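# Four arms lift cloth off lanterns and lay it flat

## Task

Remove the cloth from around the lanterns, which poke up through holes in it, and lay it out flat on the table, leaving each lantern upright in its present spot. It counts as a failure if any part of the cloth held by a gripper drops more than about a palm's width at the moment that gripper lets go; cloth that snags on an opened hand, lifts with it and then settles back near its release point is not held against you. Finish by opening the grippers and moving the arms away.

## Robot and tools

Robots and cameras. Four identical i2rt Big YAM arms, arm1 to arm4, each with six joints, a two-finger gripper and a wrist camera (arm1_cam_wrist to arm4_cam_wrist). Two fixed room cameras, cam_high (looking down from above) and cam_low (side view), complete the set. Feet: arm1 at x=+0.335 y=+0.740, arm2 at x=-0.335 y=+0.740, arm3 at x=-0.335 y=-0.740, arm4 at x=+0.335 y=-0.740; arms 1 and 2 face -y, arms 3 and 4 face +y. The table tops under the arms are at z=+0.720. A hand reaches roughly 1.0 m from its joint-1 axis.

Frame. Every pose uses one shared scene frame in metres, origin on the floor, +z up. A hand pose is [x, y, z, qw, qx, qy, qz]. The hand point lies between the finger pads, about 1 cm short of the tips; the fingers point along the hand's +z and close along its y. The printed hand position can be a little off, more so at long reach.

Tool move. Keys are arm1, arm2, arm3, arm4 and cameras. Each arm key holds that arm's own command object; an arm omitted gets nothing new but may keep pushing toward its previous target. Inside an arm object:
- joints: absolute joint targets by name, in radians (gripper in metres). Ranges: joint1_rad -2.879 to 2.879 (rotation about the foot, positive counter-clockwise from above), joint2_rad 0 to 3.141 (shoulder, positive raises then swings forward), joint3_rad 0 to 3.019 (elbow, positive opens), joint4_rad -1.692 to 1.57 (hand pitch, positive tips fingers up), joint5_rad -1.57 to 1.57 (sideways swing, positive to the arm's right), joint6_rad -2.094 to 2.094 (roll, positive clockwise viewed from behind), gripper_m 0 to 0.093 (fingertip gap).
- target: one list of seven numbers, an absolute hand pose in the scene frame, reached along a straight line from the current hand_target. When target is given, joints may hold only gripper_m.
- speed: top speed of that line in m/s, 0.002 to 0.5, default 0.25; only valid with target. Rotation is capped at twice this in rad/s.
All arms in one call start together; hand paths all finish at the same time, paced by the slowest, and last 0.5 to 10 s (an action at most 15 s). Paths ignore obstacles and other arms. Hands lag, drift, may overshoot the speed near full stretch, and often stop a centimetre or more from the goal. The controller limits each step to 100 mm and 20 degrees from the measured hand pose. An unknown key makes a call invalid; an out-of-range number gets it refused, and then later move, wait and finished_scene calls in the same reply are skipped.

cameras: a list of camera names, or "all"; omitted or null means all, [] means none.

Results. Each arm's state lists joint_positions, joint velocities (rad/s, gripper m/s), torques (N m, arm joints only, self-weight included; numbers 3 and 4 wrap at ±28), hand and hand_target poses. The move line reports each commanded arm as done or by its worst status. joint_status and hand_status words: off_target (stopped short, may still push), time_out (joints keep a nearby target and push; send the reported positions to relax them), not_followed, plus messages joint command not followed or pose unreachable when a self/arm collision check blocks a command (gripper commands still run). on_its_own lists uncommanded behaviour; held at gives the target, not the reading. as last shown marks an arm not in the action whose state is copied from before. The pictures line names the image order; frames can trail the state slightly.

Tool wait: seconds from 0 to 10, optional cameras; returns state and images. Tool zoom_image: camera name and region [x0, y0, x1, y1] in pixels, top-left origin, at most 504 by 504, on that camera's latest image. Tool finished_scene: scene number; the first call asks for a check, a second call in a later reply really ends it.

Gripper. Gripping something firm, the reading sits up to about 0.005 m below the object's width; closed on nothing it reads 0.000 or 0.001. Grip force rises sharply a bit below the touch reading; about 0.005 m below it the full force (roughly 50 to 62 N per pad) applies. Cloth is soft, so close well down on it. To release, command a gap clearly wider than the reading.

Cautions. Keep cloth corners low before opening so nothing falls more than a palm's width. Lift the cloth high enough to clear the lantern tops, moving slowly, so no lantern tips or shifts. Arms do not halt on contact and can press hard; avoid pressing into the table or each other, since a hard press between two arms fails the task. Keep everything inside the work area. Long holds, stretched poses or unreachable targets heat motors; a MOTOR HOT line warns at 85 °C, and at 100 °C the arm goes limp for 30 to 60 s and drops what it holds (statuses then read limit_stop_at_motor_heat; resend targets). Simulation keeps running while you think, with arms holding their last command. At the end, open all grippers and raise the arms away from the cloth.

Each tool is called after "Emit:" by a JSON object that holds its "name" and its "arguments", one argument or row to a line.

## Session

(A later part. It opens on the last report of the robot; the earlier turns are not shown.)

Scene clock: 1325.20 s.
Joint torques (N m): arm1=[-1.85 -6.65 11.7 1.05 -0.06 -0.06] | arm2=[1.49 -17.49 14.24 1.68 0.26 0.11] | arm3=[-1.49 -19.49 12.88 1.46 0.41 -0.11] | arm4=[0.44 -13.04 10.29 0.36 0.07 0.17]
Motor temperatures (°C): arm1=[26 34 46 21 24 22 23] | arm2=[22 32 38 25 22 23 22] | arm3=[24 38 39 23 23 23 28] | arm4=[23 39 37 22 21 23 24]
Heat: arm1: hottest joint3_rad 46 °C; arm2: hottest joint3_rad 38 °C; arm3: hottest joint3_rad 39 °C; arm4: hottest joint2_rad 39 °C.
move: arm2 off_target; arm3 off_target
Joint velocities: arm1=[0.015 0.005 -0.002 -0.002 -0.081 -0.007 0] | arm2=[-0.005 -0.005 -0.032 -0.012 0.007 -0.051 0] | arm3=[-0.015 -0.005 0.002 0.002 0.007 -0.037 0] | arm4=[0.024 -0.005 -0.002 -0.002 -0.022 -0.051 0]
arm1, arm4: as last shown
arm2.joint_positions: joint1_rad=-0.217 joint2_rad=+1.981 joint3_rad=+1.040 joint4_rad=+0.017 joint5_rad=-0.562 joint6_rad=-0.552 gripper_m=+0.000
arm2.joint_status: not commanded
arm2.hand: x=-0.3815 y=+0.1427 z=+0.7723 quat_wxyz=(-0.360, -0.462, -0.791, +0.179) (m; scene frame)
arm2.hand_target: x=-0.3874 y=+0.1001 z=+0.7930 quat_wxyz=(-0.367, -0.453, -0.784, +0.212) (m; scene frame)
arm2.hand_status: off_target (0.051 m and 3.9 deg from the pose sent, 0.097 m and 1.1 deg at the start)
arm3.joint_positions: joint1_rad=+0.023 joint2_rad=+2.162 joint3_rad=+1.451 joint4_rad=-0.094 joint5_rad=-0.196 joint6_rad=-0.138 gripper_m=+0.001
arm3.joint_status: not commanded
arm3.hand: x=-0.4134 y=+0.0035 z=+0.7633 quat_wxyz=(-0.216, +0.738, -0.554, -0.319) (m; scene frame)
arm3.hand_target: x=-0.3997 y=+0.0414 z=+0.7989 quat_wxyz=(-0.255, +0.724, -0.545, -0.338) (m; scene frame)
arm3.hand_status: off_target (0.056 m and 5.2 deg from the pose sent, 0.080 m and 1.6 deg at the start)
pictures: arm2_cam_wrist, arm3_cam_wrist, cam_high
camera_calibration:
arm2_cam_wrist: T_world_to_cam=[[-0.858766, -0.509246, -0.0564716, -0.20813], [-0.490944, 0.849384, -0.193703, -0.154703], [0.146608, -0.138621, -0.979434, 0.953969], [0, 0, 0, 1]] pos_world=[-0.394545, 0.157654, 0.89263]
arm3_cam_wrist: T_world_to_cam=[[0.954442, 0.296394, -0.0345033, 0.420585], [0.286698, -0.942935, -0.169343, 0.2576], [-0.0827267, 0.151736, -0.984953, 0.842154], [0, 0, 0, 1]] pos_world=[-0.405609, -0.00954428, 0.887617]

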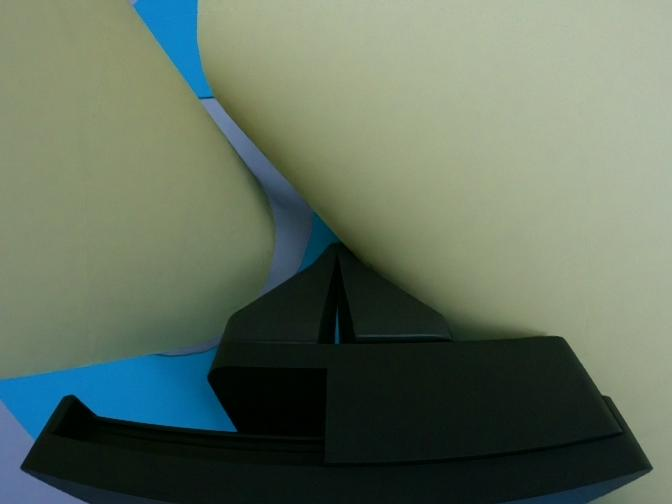

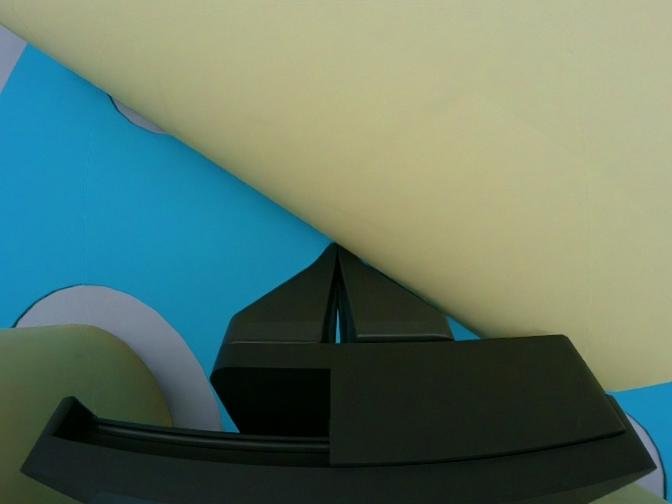

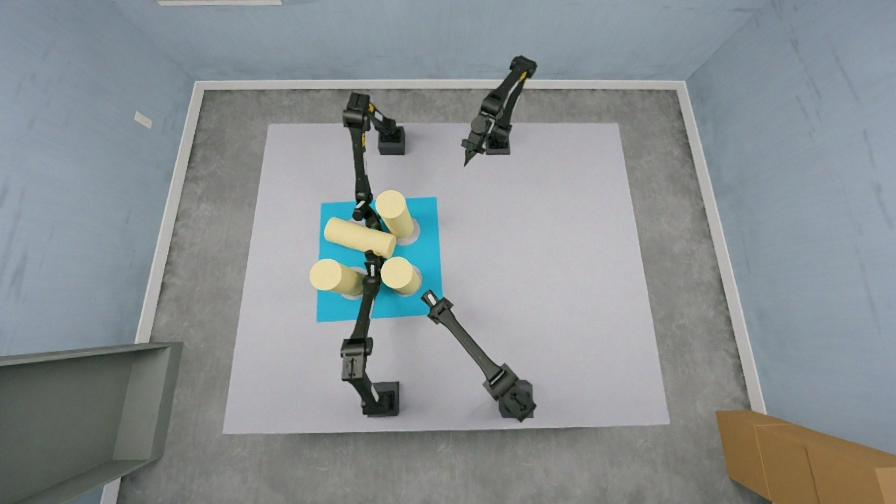

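Emit:
{"name": "move", "arguments": {
  "arm2": {"target": [-0.380, 0.1448, 0.810, 0.366, 0.45315, 0.78489, -0.21131], "speed": 0.08},
  "arm3": {"target": [-0.4257, -0.001, 0.818, 0.25434, -0.72381, 0.54543, 0.33752], "speed": 0.08},
  "cameras": ["cam_high"]
}}

Emit:
{"name": "zoom_image", "arguments": {
  "camera": "cam_high",
  "region": [315, 190, 415, 290]
}}

Scene clock: 1351.20 s.
Joint torques (N m): arm1=[-1.73 -6.65 11.64 1.13 -0.11 -0.05] | arm2=[0.91 -19.66 6.11 2.14 -0.24 0.02] | arm3=[0.32 -21.95 6.42 2.02 0.17 0.17] | arm4=[0.5 -13.04 10.3 0.35 0.07 0.16]
Motor temperatures (°C): arm1=[26 34 46 21 24 22 23] | arm2=[22 31 40 25 22 23 22] | arm3=[24 38 42 23 23 23 28] | arm4=[23 39 37 22 21 23 24]
Heat: arm1: hottest joint3_rad 46 °C; arm2: hottest joint3_rad 40 °C; arm3: hottest joint3_rad 42 °C; arm4: hottest joint2_rad 39 °C.
move: arm2 done; arm3 off_target
Joint velocities: arm1=[-0.005 -0.005 0.007 -0.022 0.007 -0.007 0] | arm2=[-0.005 -0.015 -0.002 0.002 -0.037 0.037 0] | arm3=[-0.005 0.005 -0.002 -0.007 -0.051 0.007 0] | arm4=[-0.005 -0.005 -0.007 -0.002 -0.051 0.037 -0.001]
arm1, arm4: as last shown
arm2.joint_positions: joint1_rad=-0.217 joint2_rad=+1.899 joint3_rad=+1.007 joint4_rad=+0.026 joint5_rad=-0.552 joint6_rad=-0.549 gripper_m=+0.000
arm2.joint_status: not commanded
arm2.hand: x=-0.3823 y=+0.1442 z=+0.8072 quat_wxyz=(-0.364, -0.454, -0.787, +0.206) (m; scene frame)
arm2.hand_target: x=-0.3801 y=+0.1444 z=+0.8101 quat_wxyz=(-0.366, -0.453, -0.785, +0.211) (m; scene frame)
arm2.hand_status: done (0.004 m and 0.7 deg from the pose sent, 0.038 m and 3.9 deg at the start)
arm3.joint_positions: joint1_rad=+0.043 joint2_rad=+2.086 joint3_rad=+1.398 joint4_rad=-0.071 joint5_rad=-0.156 joint6_rad=-0.133 gripper_m=+0.001
arm3.joint_status: not commanded
arm3.hand: x=-0.4211 y=-0.0054 z=+0.7964 quat_wxyz=(-0.241, +0.733, -0.549, -0.322) (m; scene frame)
arm3.hand_target: x=-0.4254 y=-0.0009 z=+0.8176 quat_wxyz=(-0.254, +0.724, -0.545, -0.337) (m; scene frame)
arm3.hand_status: off_target (0.022 m and 2.6 deg from the pose sent, 0.056 m and 5.2 deg at the start)
pictures: cam_high

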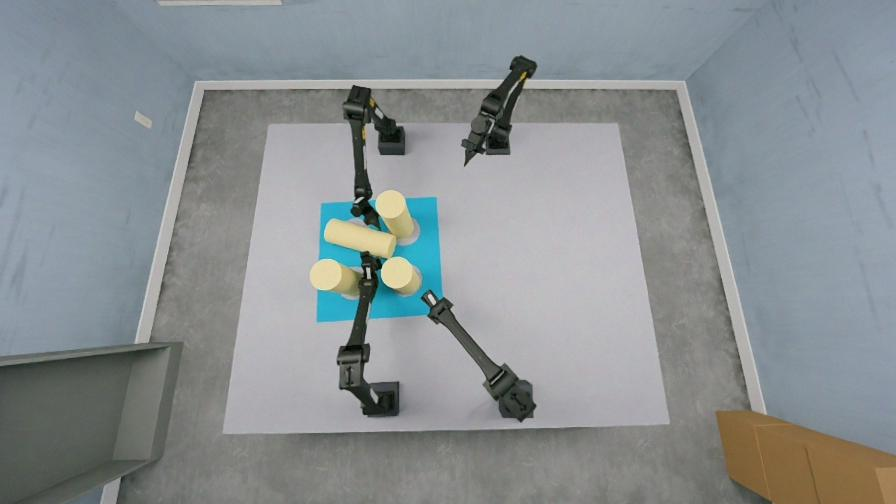

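Scaled by 5.040.

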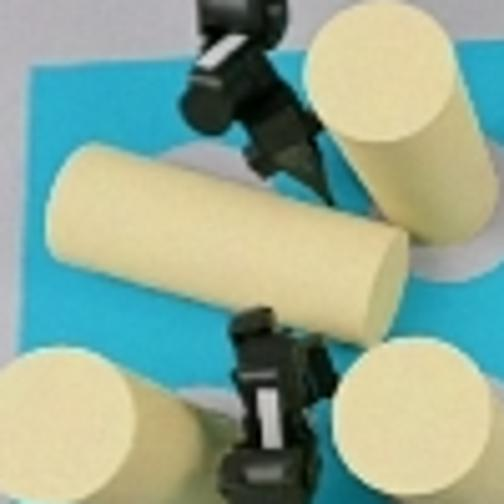

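Emit:
{"name": "move", "arguments": {
  "arm2": {"target": [-0.3935, 0.0905, 0.801, 0.366, 0.45315, 0.78489, -0.21131], "speed": 0.07},
  "arm3": {"target": [-0.4135, 0.050, 0.812, 0.25434, -0.72381, 0.54543, 0.33752], "speed": 0.07},
  "cameras": ["cam_high"]
}}

Emit:
{"name": "zoom_image", "arguments": {
  "camera": "cam_high",
  "region": [315, 190, 415, 290]
}}

Scene clock: 1361.70 s.
Joint torques (N m): arm1=[-1.49 -6.59 11.59 1.17 -0.07 -0.01] | arm2=[-0.21 -16.32 14.89 1.76 0.71 -0.02] | arm3=[-2.84 -17.14 12.96 1.63 0.9 -0.02] | arm4=[0.44 -12.98 10.3 0.35 0.07 0.16]
Motor temperatures (°C): arm1=[26 34 47 21 24 22 23] | arm2=[22 32 40 25 22 23 22] | arm3=[24 39 42 23 23 23 28] | arm4=[23 39 37 22 21 23 24]
Heat: arm1: hottest joint3_rad 47 °C; arm2: hottest joint3_rad 40 °C; arm3: hottest joint3_rad 42 °C; arm4: hottest joint2_rad 39 °C.
move: arm2 off_target; arm3 off_target
Joint velocities: arm1=[-0.005 -0.005 0.002 -0.002 0.007 -0.022 0] | arm2=[-0.005 -0.005 -0.007 -0.002 -0.007 0.007 0.001] | arm3=[-0.005 0.005 0.007 -0.017 -0.095 -0.037 -0.001] | arm4=[0.005 -0.015 -0.007 0.007 0.051 -0.007 -0.001]
arm1, arm4: as last shown
arm2.joint_positions: joint1_rad=-0.209 joint2_rad=+1.955 joint3_rad=+1.057 joint4_rad=-0.023 joint5_rad=-0.580 joint6_rad=-0.549 gripper_m=+0.000
arm2.joint_status: not commanded
arm2.hand: x=-0.3749 y=+0.1375 z=+0.7893 quat_wxyz=(-0.368, -0.456, -0.791, +0.174) (m; scene frame)
arm2.hand_target: x=-0.3938 y=+0.0960 z=+0.8033 quat_wxyz=(-0.366, -0.453, -0.785, +0.211) (m; scene frame)
arm2.hand_status: off_target (0.052 m and 4.3 deg from the pose sent, 0.055 m and 0.7 deg at the start)
arm3.joint_positions: joint1_rad=+0.060 joint2_rad=+2.122 joint3_rad=+1.474 joint4_rad=-0.134 joint5_rad=-0.195 joint6_rad=-0.132 gripper_m=+0.001
arm3.joint_status: not commanded
arm3.hand: x=-0.4418 y=+0.0080 z=+0.7964 quat_wxyz=(-0.218, +0.744, -0.539, -0.330) (m; scene frame)
arm3.hand_target: x=-0.4129 y=+0.0445 z=+0.8133 quat_wxyz=(-0.254, +0.724, -0.545, -0.337) (m; scene frame)
arm3.hand_status: off_target (0.053 m and 4.9 deg from the pose sent, 0.058 m and 2.6 deg at the start)
pictures: cam_high

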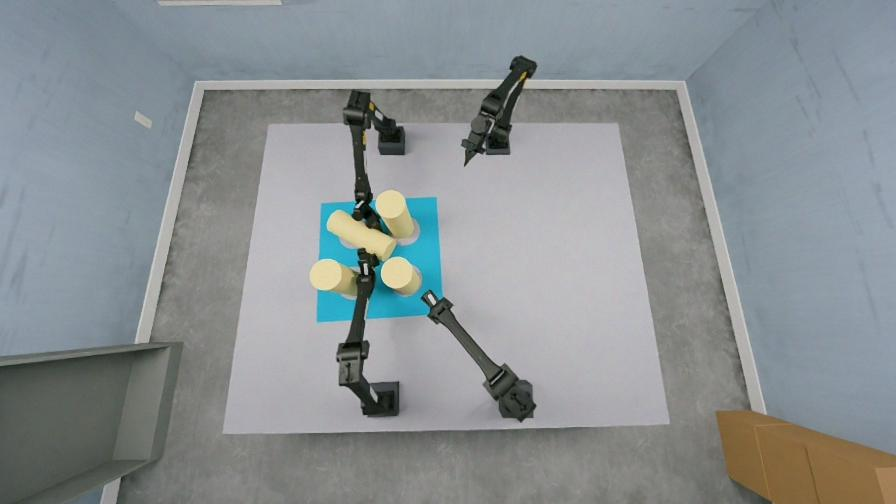

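Scaled by 5.040.

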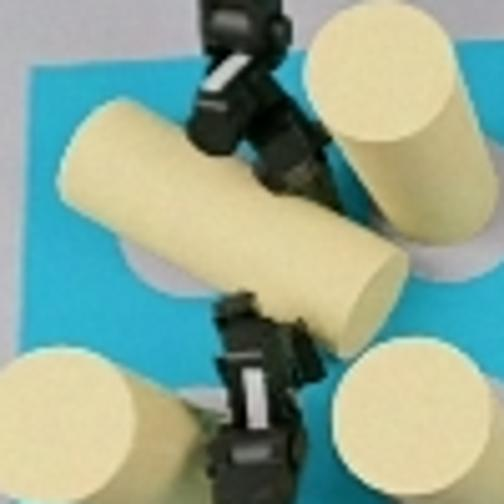

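Emit:
{"name": "move", "arguments": {
  "arm2": {"target": [-0.435, 0.235, 0.85, 0.366, 0.45315, 0.78489, -0.21131], "speed": 0.16},
  "arm3": {"target": [-0.431, -0.012, 0.806, 0.3018, -0.68448, 0.54446, 0.37942], "speed": 0.16},
  "cameras": ["cam_high"]
}}

Emit:
{"name": "zoom_image", "arguments": {
  "camera": "cam_high",
  "region": [315, 190, 415, 290]
}}

Scene clock: 1456.53 s.
Joint torques (N m): arm1=[-1.49 -6.89 11.69 1.01 -0.09 -0.07] | arm2=[0.21 -16.56 6.69 0.79 -0.57 -0.21] | arm3=[0.32 -21.77 6.08 2.24 0.19 0.14] | arm4=[0.44 -12.98 10.32 0.36 0.07 0.17]
Motor temperatures (°C): arm1=[25 33 47 21 24 22 23] | arm2=[22 31 44 25 23 23 22] | arm3=[24 43 47 23 25 23 28] | arm4=[23 39 37 22 21 23 24]
Heat: arm1: hottest joint3_rad 47 °C; arm2: hottest joint3_rad 44 °C; arm3: hottest joint3_rad 47 °C; arm4: hottest joint2_rad 39 °C.
move: arm2 done; arm3 off_target
Joint velocities: arm1=[-0.024 -0.015 0.007 -0.017 -0.066 -0.007 0.001] | arm2=[0.005 -0.024 -0.012 0.002 0.051 -0.037 0.001] | arm3=[0.034 -0.005 -0.002 0.007 -0.007 0.037 -0.001] | arm4=[0.015 -0.005 -0.017 0.002 0.007 -0.066 0]
arm1, arm4: as last shown
arm2.joint_positions: joint1_rad=-0.380 joint2_rad=+1.679 joint3_rad=+0.829 joint4_rad=-0.085 joint5_rad=-0.653 joint6_rad=-0.691 gripper_m=+0.000
arm2.joint_status: not commanded
arm2.hand: x=-0.4335 y=+0.2312 z=+0.8493 quat_wxyz=(-0.367, -0.455, -0.783, +0.213) (m; scene frame)
arm2.hand_target: x=-0.4338 y=+0.2351 z=+0.8507 quat_wxyz=(-0.366, -0.453, -0.785, +0.211) (m; scene frame)
arm2.hand_status: done (0.004 m and 0.3 deg from the pose sent, 0.130 m and 4.3 deg at the start)
arm3.joint_positions: joint1_rad=+0.062 joint2_rad=+2.098 joint3_rad=+1.265 joint4_rad=+0.207 joint5_rad=-0.112 joint6_rad=-0.073 gripper_m=+0.001
arm3.joint_status: not commanded
arm3.hand: x=-0.4262 y=-0.0193 z=+0.7771 quat_wxyz=(-0.286, +0.697, -0.550, -0.360) (m; scene frame)
arm3.hand_target: x=-0.4308 y=-0.0127 z=+0.8062 quat_wxyz=(-0.302, +0.685, -0.543, -0.380) (m; scene frame)
arm3.hand_status: off_target (0.030 m and 3.3 deg from the pose sent, 0.025 m and 13.1 deg at the start)
pictures: cam_high

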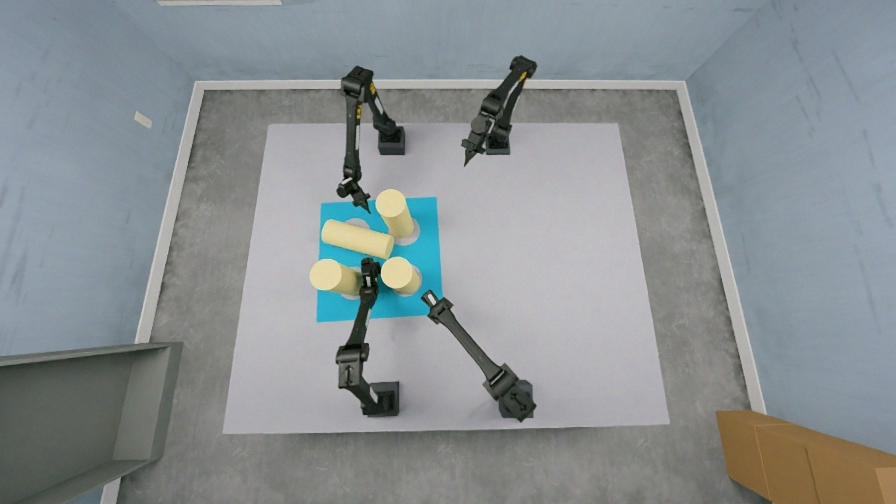

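Scaled by 5.040.

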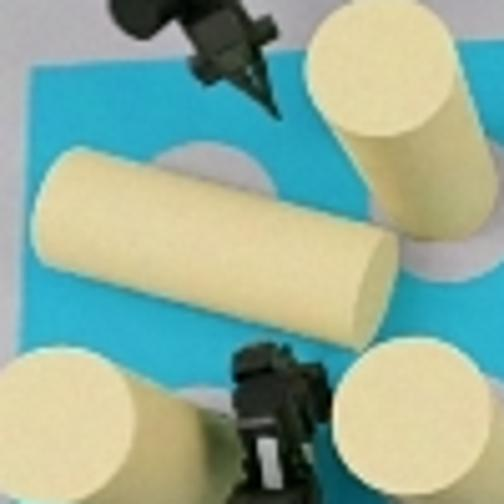

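Emit:
{"name": "move", "arguments": {
  "cameras": ["cam_high"]
}}

Emit:
{"name": "zoom_image", "arguments": {
  "camera": "cam_high",
  "region": [235, 170, 475, 330]
}}

Emit:
{"name": "zoom_image", "arguments": {
  "camera": "cam_high",
  "region": [300, 180, 420, 260]
}}

Scene clock: 1479.60 s.
Joint torques (N m): arm1=[-1.67 -6.48 11.74 1.16 -0.1 -0.07] | arm2=[0.21 -16.26 6.67 0.8 -0.58 -0.18] | arm3=[0.44 -21.77 6.06 2.18 0.19 0.14] | arm4=[0.44 -13.04 10.3 0.35 0.07 0.17]
Motor temperatures (°C): arm1=[25 33 47 21 24 22 23] | arm2=[22 31 42 25 23 23 22] | arm3=[24 45 45 24 24 23 28] | arm4=[23 39 37 22 21 23 24]
Heat: arm1: hottest joint3_rad 47 °C; arm2: hottest joint3_rad 42 °C; arm3: hottest joint2_rad 45 °C; arm4: hottest joint2_rad 39 °C.
Joint velocities: arm1=[-0.015 0.015 -0.007 0.002 -0.051 -0.007 -0.002] | arm2=[-0.005 -0.005 -0.022 0.007 -0.007 0.022 -0.001] | arm3=[-0.024 -0.005 0.007 -0.002 -0.022 -0.051 0] | arm4=[-0.005 0.005 -0.002 -0.002 -0.007 -0.007 0]
arm1.joint_positions: joint1_rad=-0.543 joint2_rad=+1.206 joint3_rad=+1.488 joint4_rad=-0.995 joint5_rad=+0.005 joint6_rad=-0.078 gripper_m=+0.000
arm1.joint_status: not commanded
arm1.hand: x=+0.0826 y=+0.3121 z=+1.2000 quat_wxyz=(-0.195, -0.769, -0.481, +0.374) (m; scene frame)
arm1.hand_target: x=+0.0815 y=+0.3156 z=+1.2087 quat_wxyz=(-0.196, -0.765, -0.482, +0.381) (m; scene frame)
arm1.hand_status: not commanded
arm2.joint_positions: joint1_rad=-0.380 joint2_rad=+1.679 joint3_rad=+0.829 joint4_rad=-0.085 joint5_rad=-0.654 joint6_rad=-0.691 gripper_m=+0.000
arm2.joint_status: not commanded
arm2.hand: x=-0.4334 y=+0.2312 z=+0.8493 quat_wxyz=(-0.367, -0.455, -0.783, +0.213) (m; scene frame)
arm2.hand_target: x=-0.4338 y=+0.2351 z=+0.8507 quat_wxyz=(-0.366, -0.453, -0.785, +0.211) (m; scene frame)
arm2.hand_status: done (0.004 m and 0.3 deg from the pose sent, 0.130 m and 4.3 deg at the start)
arm3.joint_positions: joint1_rad=+0.062 joint2_rad=+2.098 joint3_rad=+1.265 joint4_rad=+0.207 joint5_rad=-0.112 joint6_rad=-0.072 gripper_m=+0.001
arm3.joint_status: not commanded
arm3.hand: x=-0.4262 y=-0.0193 z=+0.7771 quat_wxyz=(-0.286, +0.697, -0.550, -0.360) (m; scene frame)
arm3.hand_target: x=-0.4308 y=-0.0127 z=+0.8062 quat_wxyz=(-0.302, +0.685, -0.543, -0.380) (m; scene frame)
arm3.hand_status: off_target (0.030 m and 3.3 deg from the pose sent, 0.025 m and 13.1 deg at the start)
arm4.joint_positions: joint1_rad=+0.739 joint2_rad=+2.000 joint3_rad=+1.542 joint4_rad=-1.121 joint5_rad=-0.003 joint6_rad=-0.149 gripper_m=+0.080
arm4.joint_status: not commanded
arm4.hand: x=-0.0417 y=-0.2972 z=+0.8636 quat_wxyz=(+0.000, +0.936, -0.351, +0.000) (m; scene frame)
arm4.hand_target: x=-0.0448 y=-0.2944 z=+0.8661 quat_wxyz=(-0.003, +0.934, -0.356, -0.003) (m; scene frame)
arm4.hand_status: not commanded
pictures: cam_high

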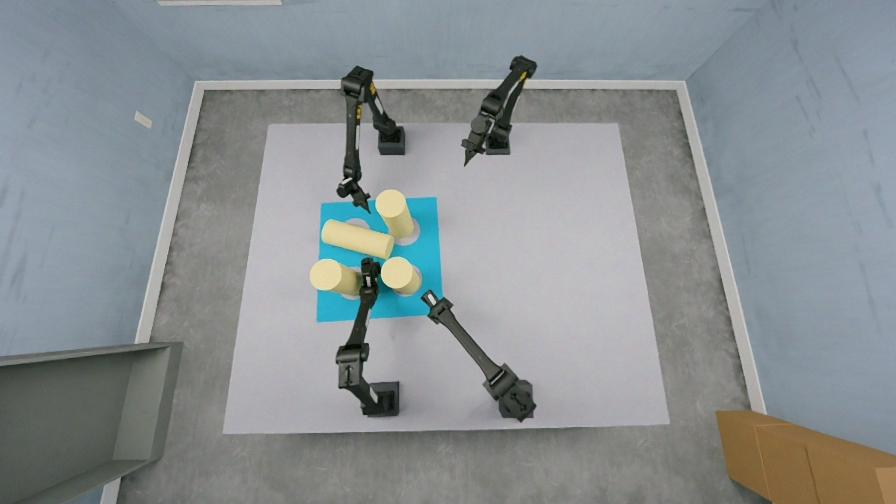

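Scaled by 2.100.

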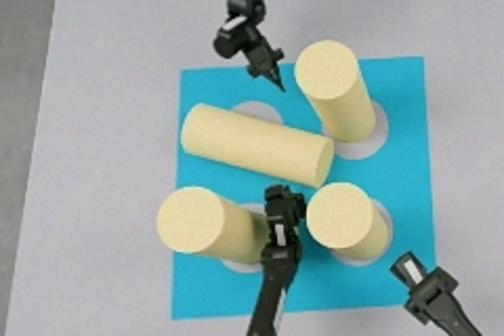

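Scaled by 4.200.

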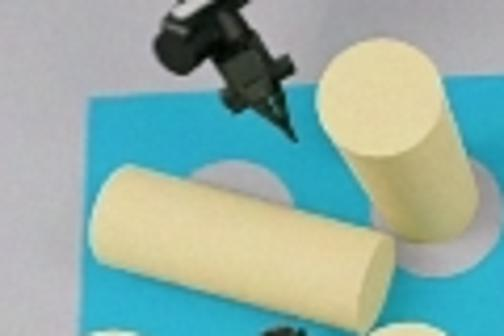

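Emit:
{"name": "zoom_image", "arguments": {
  "camera": "cam_high",
  "region": [405, 275, 465, 335]
}}

Emit:
{"name": "zoom_image", "arguments": {
  "camera": "cam_high",
  "region": [330, 170, 380, 220]
}}

Emit:
{"name": "zoom_image", "arguments": {
  "camera": "cam_high",
  "region": [340, 245, 390, 295]
}}

Scaled by 8.400.

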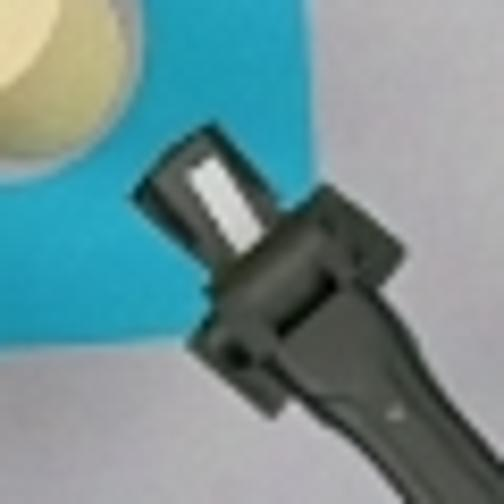

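Scaled by 10.080.

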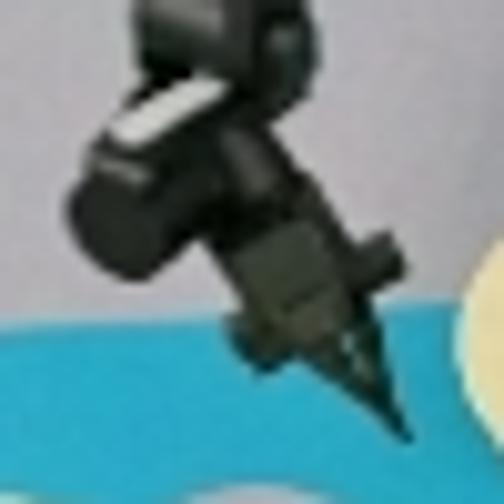

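Scaled by 10.080.

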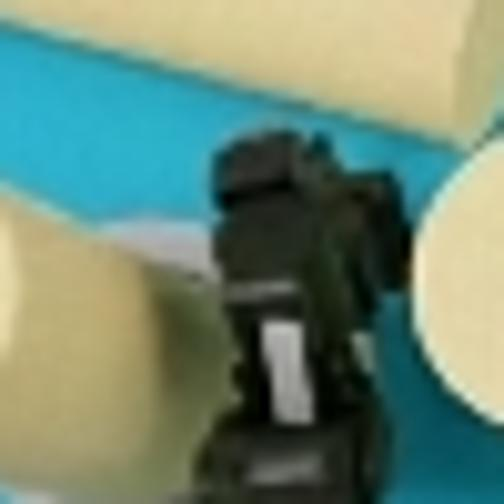

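Emit:
{"name": "move", "arguments": {
  "arm3": {"target": [-0.42, -0.035, 0.94, 0.2311, -0.6928, 0.6349, 0.2522], "speed": 0.15},
  "cameras": []
}}

Emit:
{"name": "move", "arguments": {
  "arm3": {"target": [-0.297, 0.034, 0.935, 0.2241, -0.483, 0.8365, 0.1294], "speed": 0.15},
  "cameras": ["cam_high"]
}}

Emit:
{"name": "zoom_image", "arguments": {
  "camera": "cam_high",
  "region": [300, 180, 420, 300]
}}

Scene clock: 1651.10 s.
Joint torques (N m): arm1=[-1.73 -7 11.7 1.14 -0.1 -0.09] | arm2=[0.21 -16.32 6.65 0.83 -0.57 -0.18] | arm3=[0.67 -20.25 11.11 0.54 0.24 0.16] | arm4=[0.44 -13.04 10.3 0.35 0.07 0.17]
Motor temperatures (°C): arm1=[25 32 48 21 24 22 23] | arm2=[22 30 36 25 23 23 22] | arm3=[24 49 37 23 24 23 28] | arm4=[23 39 38 22 21 23 24]
Heat: arm1: hottest joint3_rad 48 °C; arm2: hottest joint3_rad 36 °C; arm3: hottest joint2_rad 49 °C; arm4: hottest joint2_rad 39 °C.
move: arm3 off_target
Joint velocities: arm1=[-0.015 0.005 -0.002 -0.007 0.051 0.007 0.001] | arm2=[-0.005 -0.005 -0.017 0.012 -0.051 0.022 0.001] | arm3=[-0.015 -0.015 -0.002 0.017 -0.081 -0.037 0] | arm4=[-0.015 -0.015 -0.007 -0.002 -0.037 0.007 0]
arm1, arm4: as last shown
arm2.joint_positions: joint1_rad=-0.380 joint2_rad=+1.679 joint3_rad=+0.829 joint4_rad=-0.085 joint5_rad=-0.654 joint6_rad=-0.692 gripper_m=+0.000
arm2.joint_status: not commanded
arm2.hand: x=-0.4334 y=+0.2312 z=+0.8493 quat_wxyz=(-0.367, -0.454, -0.783, +0.213) (m; scene frame)
arm2.hand_target: x=-0.4338 y=+0.2351 z=+0.8507 quat_wxyz=(-0.366, -0.453, -0.785, +0.211) (m; scene frame)
arm2.hand_status: not commanded
arm3.joint_positions: joint1_rad=+0.078 joint2_rad=+1.884 joint3_rad=+1.472 joint4_rad=-0.530 joint5_rad=+0.013 joint6_rad=+0.022 gripper_m=+0.001
arm3.joint_status: not commanded
arm3.hand: x=-0.4137 y=-0.0477 z=+0.8979 quat_wxyz=(-0.213, +0.702, -0.640, -0.229) (m; scene frame)
arm3.hand_target: x=-0.4200 y=-0.0337 z=+0.9385 quat_wxyz=(-0.231, +0.692, -0.636, -0.253) (m; scene frame)
arm3.hand_status: off_target (0.044 m and 3.6 deg from the pose sent, 0.164 m and 16.9 deg at the start)
pictures: none
No camera images: "cameras" was empty.

Scene clock: 1653.90 s.
Joint torques (N m): arm1=[-1.49 -6.65 11.56 1.16 -0.12 -0.08] | arm2=[0.15 -16.44 6.67 0.79 -0.57 -0.18] | arm3=[-0.44 -21.25 12.11 0.23 0.39 0.14] | arm4=[0.5 -12.98 10.3 0.36 0.06 0.16]
Motor temperatures (°C): arm1=[25 32 48 21 24 22 23] | arm2=[22 30 36 25 23 23 22] | arm3=[24 49 38 23 24 23 28] | arm4=[23 39 38 22 21 23 24]
Heat: arm1: hottest joint3_rad 48 °C; arm2: hottest joint3_rad 36 °C; arm3: hottest joint2_rad 49 °C; arm4: hottest joint2_rad 39 °C.
move: arm3 off_target
Joint velocities: arm1=[0.005 -0.005 -0.002 -0.007 0.022 -0.037 -0.001] | arm2=[-0.015 -0.005 -0.002 -0.002 -0.051 0.037 0] | arm3=[-0.015 -0.015 -0.012 -0.002 0.007 0.007 0] | arm4=[-0.034 0.005 -0.002 0.012 0.037 0.007 -0.001]
arm1, arm2, arm4: as last shown
arm3.joint_positions: joint1_rad=-0.028 joint2_rad=+2.154 joint3_rad=+2.007 joint4_rad=-1.005 joint5_rad=+0.246 joint6_rad=+0.460 gripper_m=+0.001
arm3.joint_status: not commanded
arm3.hand: x=-0.3011 y=+0.0221 z=+0.9147 quat_wxyz=(-0.215, +0.494, -0.835, -0.115) (m; scene frame)
arm3.hand_target: x=-0.2978 y=+0.0359 z=+0.9342 quat_wxyz=(-0.225, +0.482, -0.837, -0.131) (m; scene frame)
arm3.hand_status: off_target (0.024 m and 2.3 deg from the pose sent, 0.147 m and 35.7 deg at the start)
pictures: cam_high

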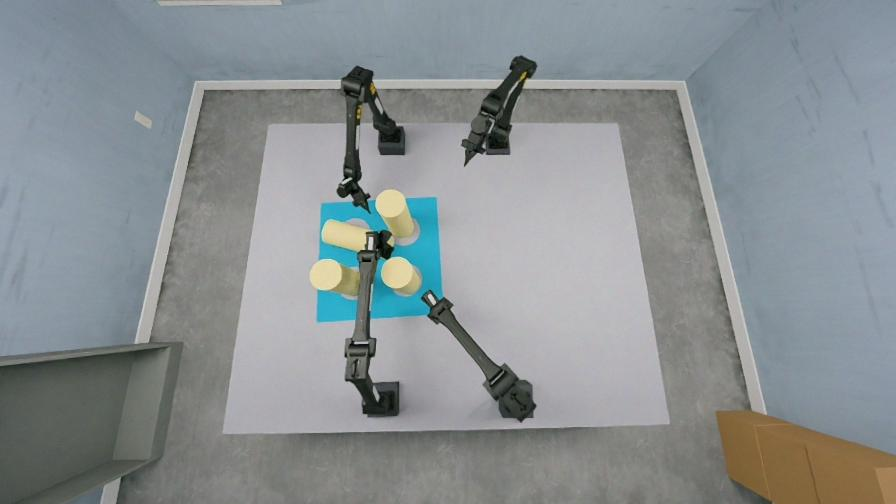

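Scaled by 4.200.

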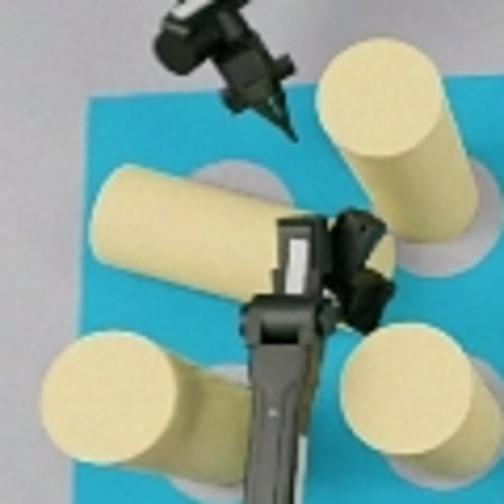

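Emit:
{"name": "move", "arguments": {
  "arm3": {"target": [-0.285, 0.046, 0.81, 0.2241, -0.483, 0.8365, 0.1294], "speed": 0.1},
  "cameras": ["cam_high", "arm3_cam_wrist"]
}}

Emit:
{"name": "zoom_image", "arguments": {
  "camera": "cam_high",
  "region": [300, 180, 420, 300]
}}

Scene clock: 1665.27 s.
Joint torques (N m): arm1=[-1.26 -6.77 11.62 1.17 -0.07 -0.06] | arm2=[0.09 -16.38 6.67 0.8 -0.56 -0.18] | arm3=[-0.67 -22.77 7.46 1.48 0.19 -0.04] | arm4=[0.5 -13.04 10.3 0.36 0.07 0.16]
Motor temperatures (°C): arm1=[25 32 48 21 24 22 23] | arm2=[22 30 36 25 23 23 22] | arm3=[24 48 39 23 24 23 28] | arm4=[23 39 38 22 21 23 24]
Heat: arm1: hottest joint3_rad 48 °C; arm2: hottest joint3_rad 36 °C; arm3: hottest joint2_rad 48 °C; arm4: hottest joint2_rad 39 °C.
move: arm3 done
Joint velocities: arm1=[-0.005 -0.005 -0.012 0.007 0.022 0.007 -0.001] | arm2=[0.005 -0.005 0.002 -0.007 0.007 -0.022 0] | arm3=[-0.005 -0.005 -0.012 -0.002 0.007 0.022 0] | arm4=[0.015 -0.005 0.007 0.007 0.051 0.022 -0.001]
arm1, arm2, arm4: as last shown
arm3.joint_positions: joint1_rad=-0.042 joint2_rad=+2.272 joint3_rad=+1.933 joint4_rad=-0.789 joint5_rad=+0.243 joint6_rad=+0.461 gripper_m=+0.001
arm3.joint_status: not commanded
arm3.hand: x=-0.2905 y=+0.0411 z=+0.8131 quat_wxyz=(-0.221, +0.486, -0.837, -0.124) (m; scene frame)
arm3.hand_target: x=-0.2854 y=+0.0447 z=+0.8104 quat_wxyz=(-0.224, +0.483, -0.836, -0.130) (m; scene frame)
arm3.hand_status: done (0.008 m and 0.8 deg from the pose sent, 0.109 m and 2.3 deg at the start)
pictures: arm3_cam_wrist, cam_high
camera_calibration:
arm3_cam_wrist: T_world_to_cam=[[0.869548, -0.493824, 0.00493376, 0.269535], [-0.491452, -0.864301, 0.10704, -0.187796], [-0.0485949, -0.0955015, -0.994242, 0.923283], [0, 0, 0, 1]] pos_world=[-0.281799, 0.0589658, 0.936739]

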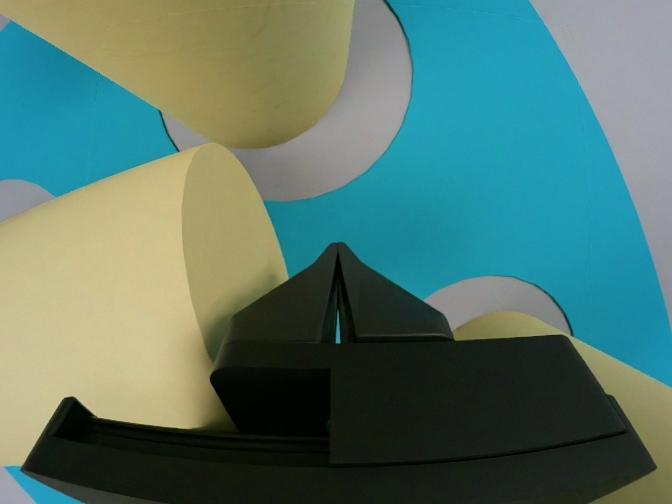

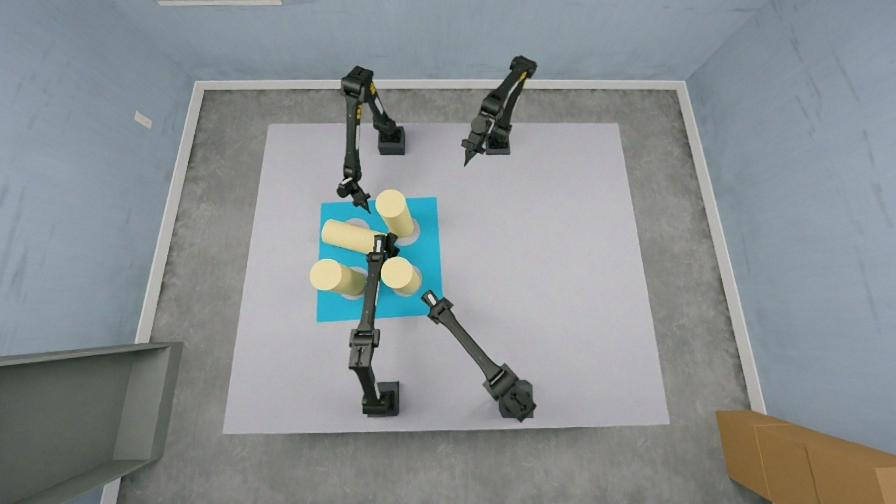

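Scaled by 4.200.

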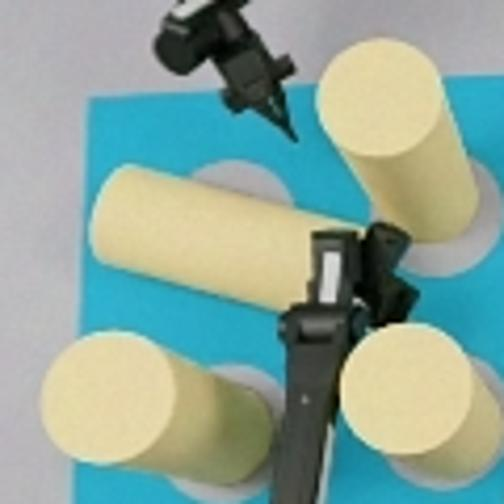

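Emit:
{"name": "move", "arguments": {
  "arm3": {"target": [-0.383, 0.066, 0.797, 0.1908, -0.6526, 0.7122, 0.1748], "speed": 0.08},
  "cameras": ["cam_high", "arm3_cam_wrist"]
}}

Emit:
{"name": "zoom_image", "arguments": {
  "camera": "cam_high",
  "region": [300, 180, 420, 300]
}}

Scene clock: 1679.13 s.
Joint torques (N m): arm1=[-1.79 -6.53 11.69 1.07 -0.11 -0.11] | arm2=[0.15 -16.26 6.68 0.77 -0.57 -0.18] | arm3=[0.26 -22.3 9.29 1.58 0.09 -0.13] | arm4=[0.5 -13.04 10.3 0.38 0.07 0.16]
Motor temperatures (°C): arm1=[25 32 48 21 24 22 23] | arm2=[22 30 36 25 23 23 22] | arm3=[24 46 39 23 24 23 28] | arm4=[23 39 38 22 21 23 24]
Heat: arm1: hottest joint3_rad 48 °C; arm2: hottest joint3_rad 36 °C; arm3: hottest joint2_rad 46 °C; arm4: hottest joint2_rad 39 °C.
move: arm3 off_target
Joint velocities: arm1=[-0.005 -0.005 0.007 0.012 0.081 -0.037 -0.001] | arm2=[-0.005 -0.005 -0.007 -0.012 -0.022 0.007 0] | arm3=[0.005 -0.015 -0.022 0.002 0.022 -0.066 0] | arm4=[0.005 0.005 0.007 -0.002 -0.007 -0.066 0]
arm1, arm2, arm4: as last shown
arm3.joint_positions: joint1_rad=+0.033 joint2_rad=+2.299 joint3_rad=+1.933 joint4_rad=-0.729 joint5_rad=+0.077 joint6_rad=+0.159 gripper_m=+0.001
arm3.joint_status: not commanded
arm3.hand: x=-0.3775 y=+0.0524 z=+0.7939 quat_wxyz=(-0.181, +0.649, -0.721, -0.162) (m; scene frame)
arm3.hand_target: x=-0.3829 y=+0.0642 z=+0.7973 quat_wxyz=(-0.190, +0.653, -0.712, -0.174) (m; scene frame)
arm3.hand_status: off_target (0.015 m and 2.2 deg from the pose sent, 0.097 m and 24.8 deg at the start)
pictures: arm3_cam_wrist, cam_high
camera_calibration:
arm3_cam_wrist: T_world_to_cam=[[0.994843, -0.101423, -0.000266493, 0.381778], [-0.10054, -0.986515, 0.129154, -0.0822266], [-0.0133621, -0.128461, -0.991625, 0.91397], [0, 0, 0, 1]] pos_world=[-0.375863, 0.0750128, 0.917036]

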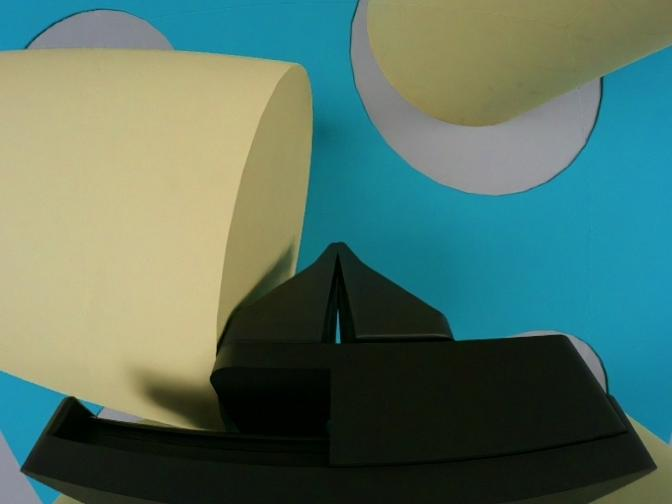

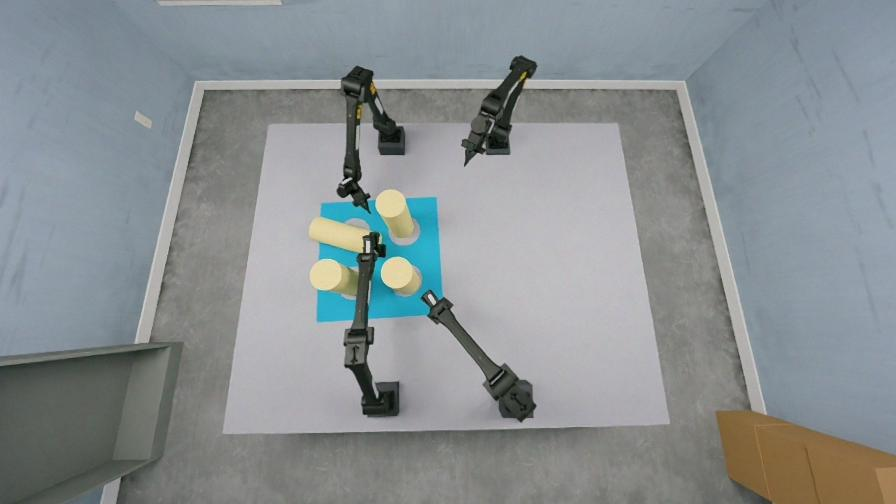

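Scaled by 4.200.

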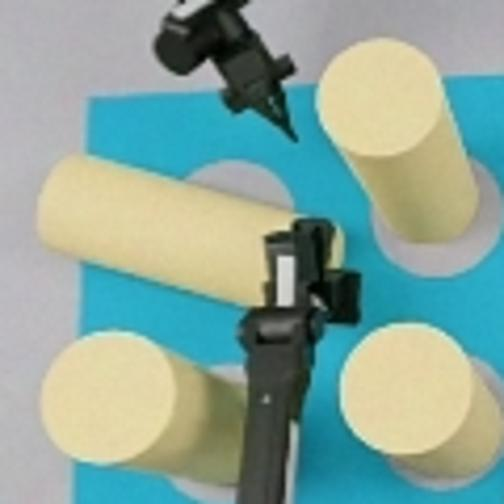

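Emit:
{"name": "move", "arguments": {
  "arm3": {"target": [-0.345, 0.045, 0.802, 0.1908, -0.6526, 0.7122, 0.1748], "speed": 0.15},
  "arm2": {"target": [-0.646, 0.285, 0.92, 0.28, 0.6788, 0.6005, -0.3165], "joints": {"gripper_m": 0.052}, "speed": 0.15},
  "cameras": []
}}

Emit:
{"name": "move", "arguments": {
  "arm3": {"target": [-0.408, -0.06, 0.94, 0.2631, -0.7093, 0.5642, 0.3307], "joints": {"gripper_m": 0.052}, "speed": 0.15},
  "cameras": ["cam_high"]
}}

Emit:
{"name": "zoom_image", "arguments": {
  "camera": "cam_high",
  "region": [300, 180, 420, 300]
}}

Scene clock: 1713.77 s.
Joint torques (N m): arm1=[-1.79 -6.18 11.75 1.17 -0.06 -0.07] | arm2=[0.38 -15.68 12.98 0.96 -0.2 0.05] | arm3=[-0.44 -26.64 7.02 1.52 0.05 -0.16] | arm4=[0.56 -13.1 10.29 0.36 0.06 0.16]
Motor temperatures (°C): arm1=[25 32 48 21 24 22 23] | arm2=[22 30 36 25 23 23 22] | arm3=[24 45 39 23 24 23 28] | arm4=[23 39 38 22 21 23 24]
Heat: arm1: hottest joint3_rad 48 °C; arm2: hottest joint3_rad 36 °C; arm3: hottest joint2_rad 45 °C; arm4: hottest joint2_rad 39 °C.
move: arm2 off_target; arm3 off_target
Joint velocities: arm1=[-0.005 -0.015 -0.007 0.017 0.022 -0.081 0] | arm2=[-0.015 -0.024 -0.007 -0.007 -0.007 0.007 0.001] | arm3=[-0.005 0.015 -0.002 0.017 -0.022 -0.051 0] | arm4=[-0.005 -0.024 -0.012 -0.002 0.037 -0.051 0]
arm1, arm4: as last shown
arm2.joint_positions: joint1_rad=-0.723 joint2_rad=+1.559 joint3_rad=+0.823 joint4_rad=-0.124 joint5_rad=-0.467 joint6_rad=-0.437 gripper_m=+0.052
arm2.joint_status: all done
arm2.hand: x=-0.6254 y=+0.3052 z=+0.8870 quat_wxyz=(-0.279, -0.687, -0.606, +0.288) (m; scene frame)
arm2.hand_target: x=-0.6441 y=+0.2888 z=+0.9205 quat_wxyz=(-0.281, -0.679, -0.600, +0.317) (m; scene frame)
arm2.hand_status: off_target (0.044 m and 3.5 deg from the pose sent, 0.230 m and 36.8 deg at the start)
arm3.joint_positions: joint1_rad=-0.008 joint2_rad=+2.291 joint3_rad=+1.854 joint4_rad=-0.681 joint5_rad=+0.052 joint6_rad=+0.113 gripper_m=+0.001
arm3.joint_status: not commanded
arm3.hand: x=-0.3484 y=+0.0360 z=+0.7686 quat_wxyz=(-0.171, +0.655, -0.720, -0.153) (m; scene frame)
arm3.hand_target: x=-0.3452 y=+0.0447 z=+0.8019 quat_wxyz=(-0.191, +0.653, -0.712, -0.175) (m; scene frame)
arm3.hand_status: off_target (0.035 m and 3.5 deg from the pose sent, 0.034 m and 2.2 deg at the start)
pictures: none
No camera images: "cameras" was empty.

Scene clock: 1715.90 s.
Joint torques (N m): arm1=[-1.67 -6.48 11.63 1.18 -0.11 -0.09] | arm2=[0.15 -15.68 12.96 0.95 -0.19 0.01] | arm3=[0.38 -18.2 7.24 2.04 -0.03 -0.17] | arm4=[0.5 -12.98 10.3 0.36 0.07 0.16]
Motor temperatures (°C): arm1=[25 32 48 21 24 22 23] | arm2=[22 30 37 25 23 23 22] | arm3=[24 45 39 23 24 23 28] | arm4=[23 39 38 22 21 23 24]
Heat: arm1: hottest joint3_rad 48 °C; arm2: hottest joint3_rad 37 °C; arm3: hottest joint2_rad 45 °C; arm4: hottest joint2_rad 39 °C.
move: arm3 off_target
Joint velocities: arm1=[0.005 -0.015 -0.007 0.017 0.022 -0.007 0] | arm2=[-0.005 0.005 0.002 -0.002 -0.007 -0.037 0] | arm3=[-0.015 -0.005 -0.012 0.017 0.037 -0.007 -0.001] | arm4=[0.005 0.005 -0.007 -0.002 0.037 -0.037 0]
arm1, arm4: as last shown
arm2.joint_positions: joint1_rad=-0.723 joint2_rad=+1.559 joint3_rad=+0.823 joint4_rad=-0.124 joint5_rad=-0.467 joint6_rad=-0.436 gripper_m=+0.052
arm2.joint_status: not commanded
arm2.hand: x=-0.6253 y=+0.3053 z=+0.8869 quat_wxyz=(-0.279, -0.687, -0.606, +0.287) (m; scene frame)
arm2.hand_target: x=-0.6441 y=+0.2888 z=+0.9205 quat_wxyz=(-0.282, -0.679, -0.600, +0.317) (m; scene frame)
arm2.hand_status: not commanded
arm3.joint_positions: joint1_rad=+0.029 joint2_rad=+1.773 joint3_rad=+1.294 joint4_rad=-0.274 joint5_rad=-0.123 joint6_rad=-0.084 gripper_m=+0.052
arm3.joint_status: all done
arm3.hand: x=-0.4022 y=-0.0623 z=+0.9240 quat_wxyz=(-0.248, +0.711, -0.576, -0.318) (m; scene frame)
arm3.hand_target: x=-0.4068 y=-0.0606 z=+0.9406 quat_wxyz=(-0.262, +0.711, -0.563, -0.330) (m; scene frame)
arm3.hand_status: off_target (0.017 m and 2.7 deg from the pose sent, 0.205 m and 29.8 deg at the start)
pictures: cam_high

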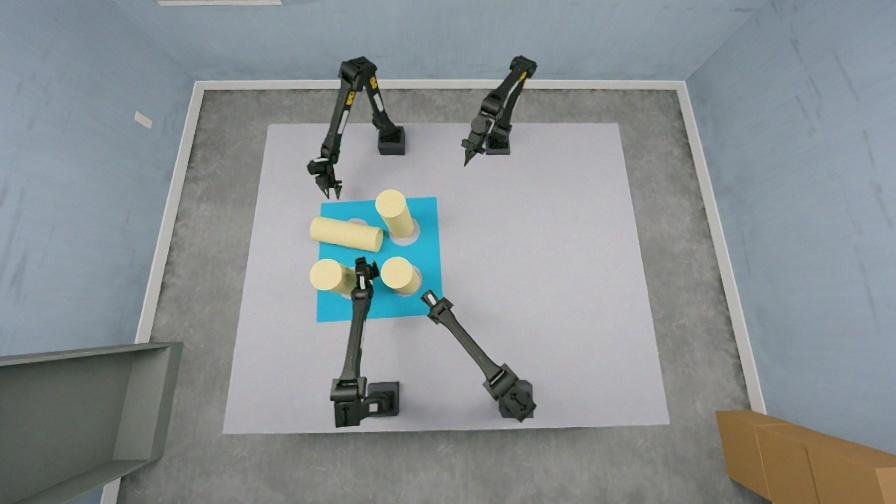

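Scaled by 4.200.

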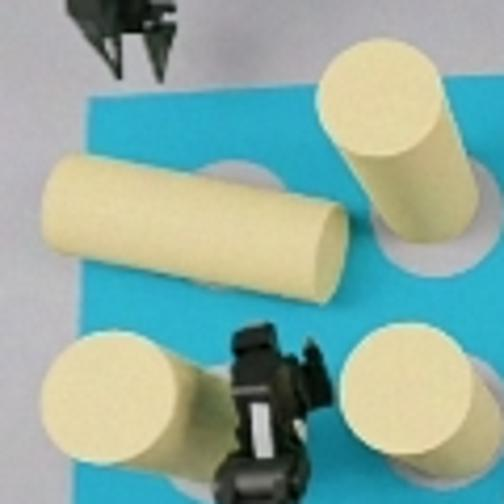

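Emit:
{"name": "move", "arguments": {
  "arm3": {"target": [-0.413, -0.026, 0.79, 0.2631, -0.7093, 0.5642, 0.3307], "speed": 0.12},
  "arm2": {"target": [-0.655, 0.242, 0.785, 0.28, 0.6788, 0.6005, -0.3165], "speed": 0.12},
  "cameras": ["cam_high"]
}}

Emit:
{"name": "zoom_image", "arguments": {
  "camera": "cam_high",
  "region": [300, 180, 420, 300]
}}

Scene clock: 1726.60 s.
Joint torques (N m): arm1=[-1.73 -6.36 11.67 1.14 -0.11 -0.08] | arm2=[1.44 -17.9 9.48 2.29 -0.16 0.03] | arm3=[0.5 -18.67 7.28 2.09 0.18 -0.03] | arm4=[0.5 -13.04 10.3 0.35 0.06 0.16]
Motor temperatures (°C): arm1=[25 32 48 21 24 22 23] | arm2=[22 31 38 25 23 23 22] | arm3=[24 45 39 23 24 23 28] | arm4=[23 39 38 22 21 23 24]
Heat: arm1: hottest joint3_rad 48 °C; arm2: hottest joint3_rad 38 °C; arm3: hottest joint2_rad 45 °C; arm4: hottest joint2_rad 39 °C.
move: arm2 off_target; arm3 off_target
Joint velocities: arm1=[-0.015 -0.015 -0.017 0.012 -0.022 -0.081 0.001] | arm2=[-0.015 -0.005 0.022 -0.007 -0.022 0.007 0] | arm3=[-0.005 -0.005 -0.007 -0.007 -0.037 0.007 -0.001] | arm4=[0.005 -0.015 0.007 -0.007 -0.037 0.051 0]
arm1, arm4: as last shown
arm2.joint_positions: joint1_rad=-0.689 joint2_rad=+1.917 joint3_rad=+0.875 joint4_rad=+0.199 joint5_rad=-0.431 joint6_rad=-0.400 gripper_m=+0.052
arm2.joint_status: not commanded
arm2.hand: x=-0.6420 y=+0.2665 z=+0.7673 quat_wxyz=(-0.274, -0.691, -0.603, +0.290) (m; scene frame)
arm2.hand_target: x=-0.6541 y=+0.2446 z=+0.7857 quat_wxyz=(-0.280, -0.679, -0.600, +0.316) (m; scene frame)
arm2.hand_status: off_target (0.033 m and 3.4 deg from the pose sent, 0.124 m and 3.5 deg at the start)
arm3.joint_positions: joint1_rad=+0.037 joint2_rad=+2.047 joint3_rad=+1.264 joint4_rad=+0.033 joint5_rad=-0.119 joint6_rad=-0.084 gripper_m=+0.052
arm3.joint_status: not commanded
arm3.hand: x=-0.4080 y=-0.0380 z=+0.7796 quat_wxyz=(-0.250, +0.712, -0.573, -0.319) (m; scene frame)
arm3.hand_target: x=-0.4133 y=-0.0284 z=+0.7910 quat_wxyz=(-0.263, +0.710, -0.564, -0.331) (m; scene frame)
arm3.hand_status: off_target (0.017 m and 2.3 deg from the pose sent, 0.139 m and 2.7 deg at the start)
pictures: cam_high

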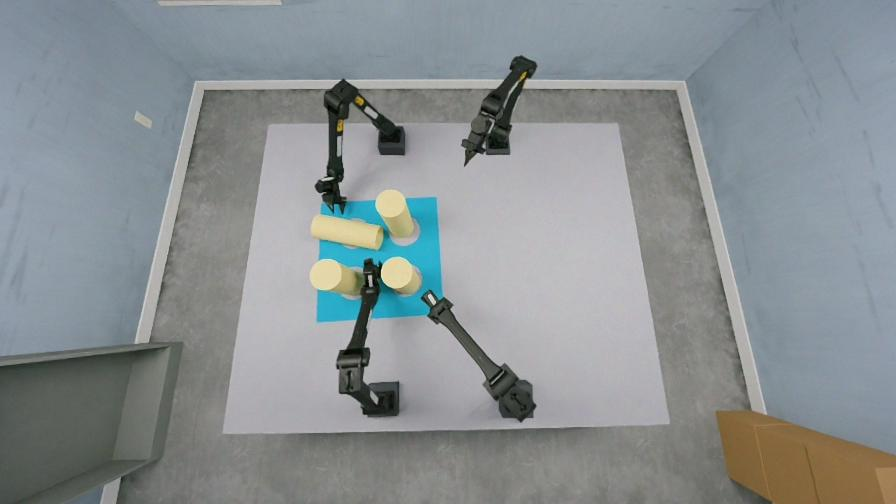

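Scaled by 4.200.

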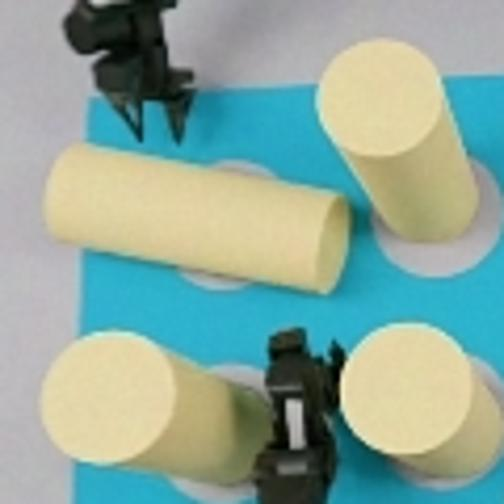

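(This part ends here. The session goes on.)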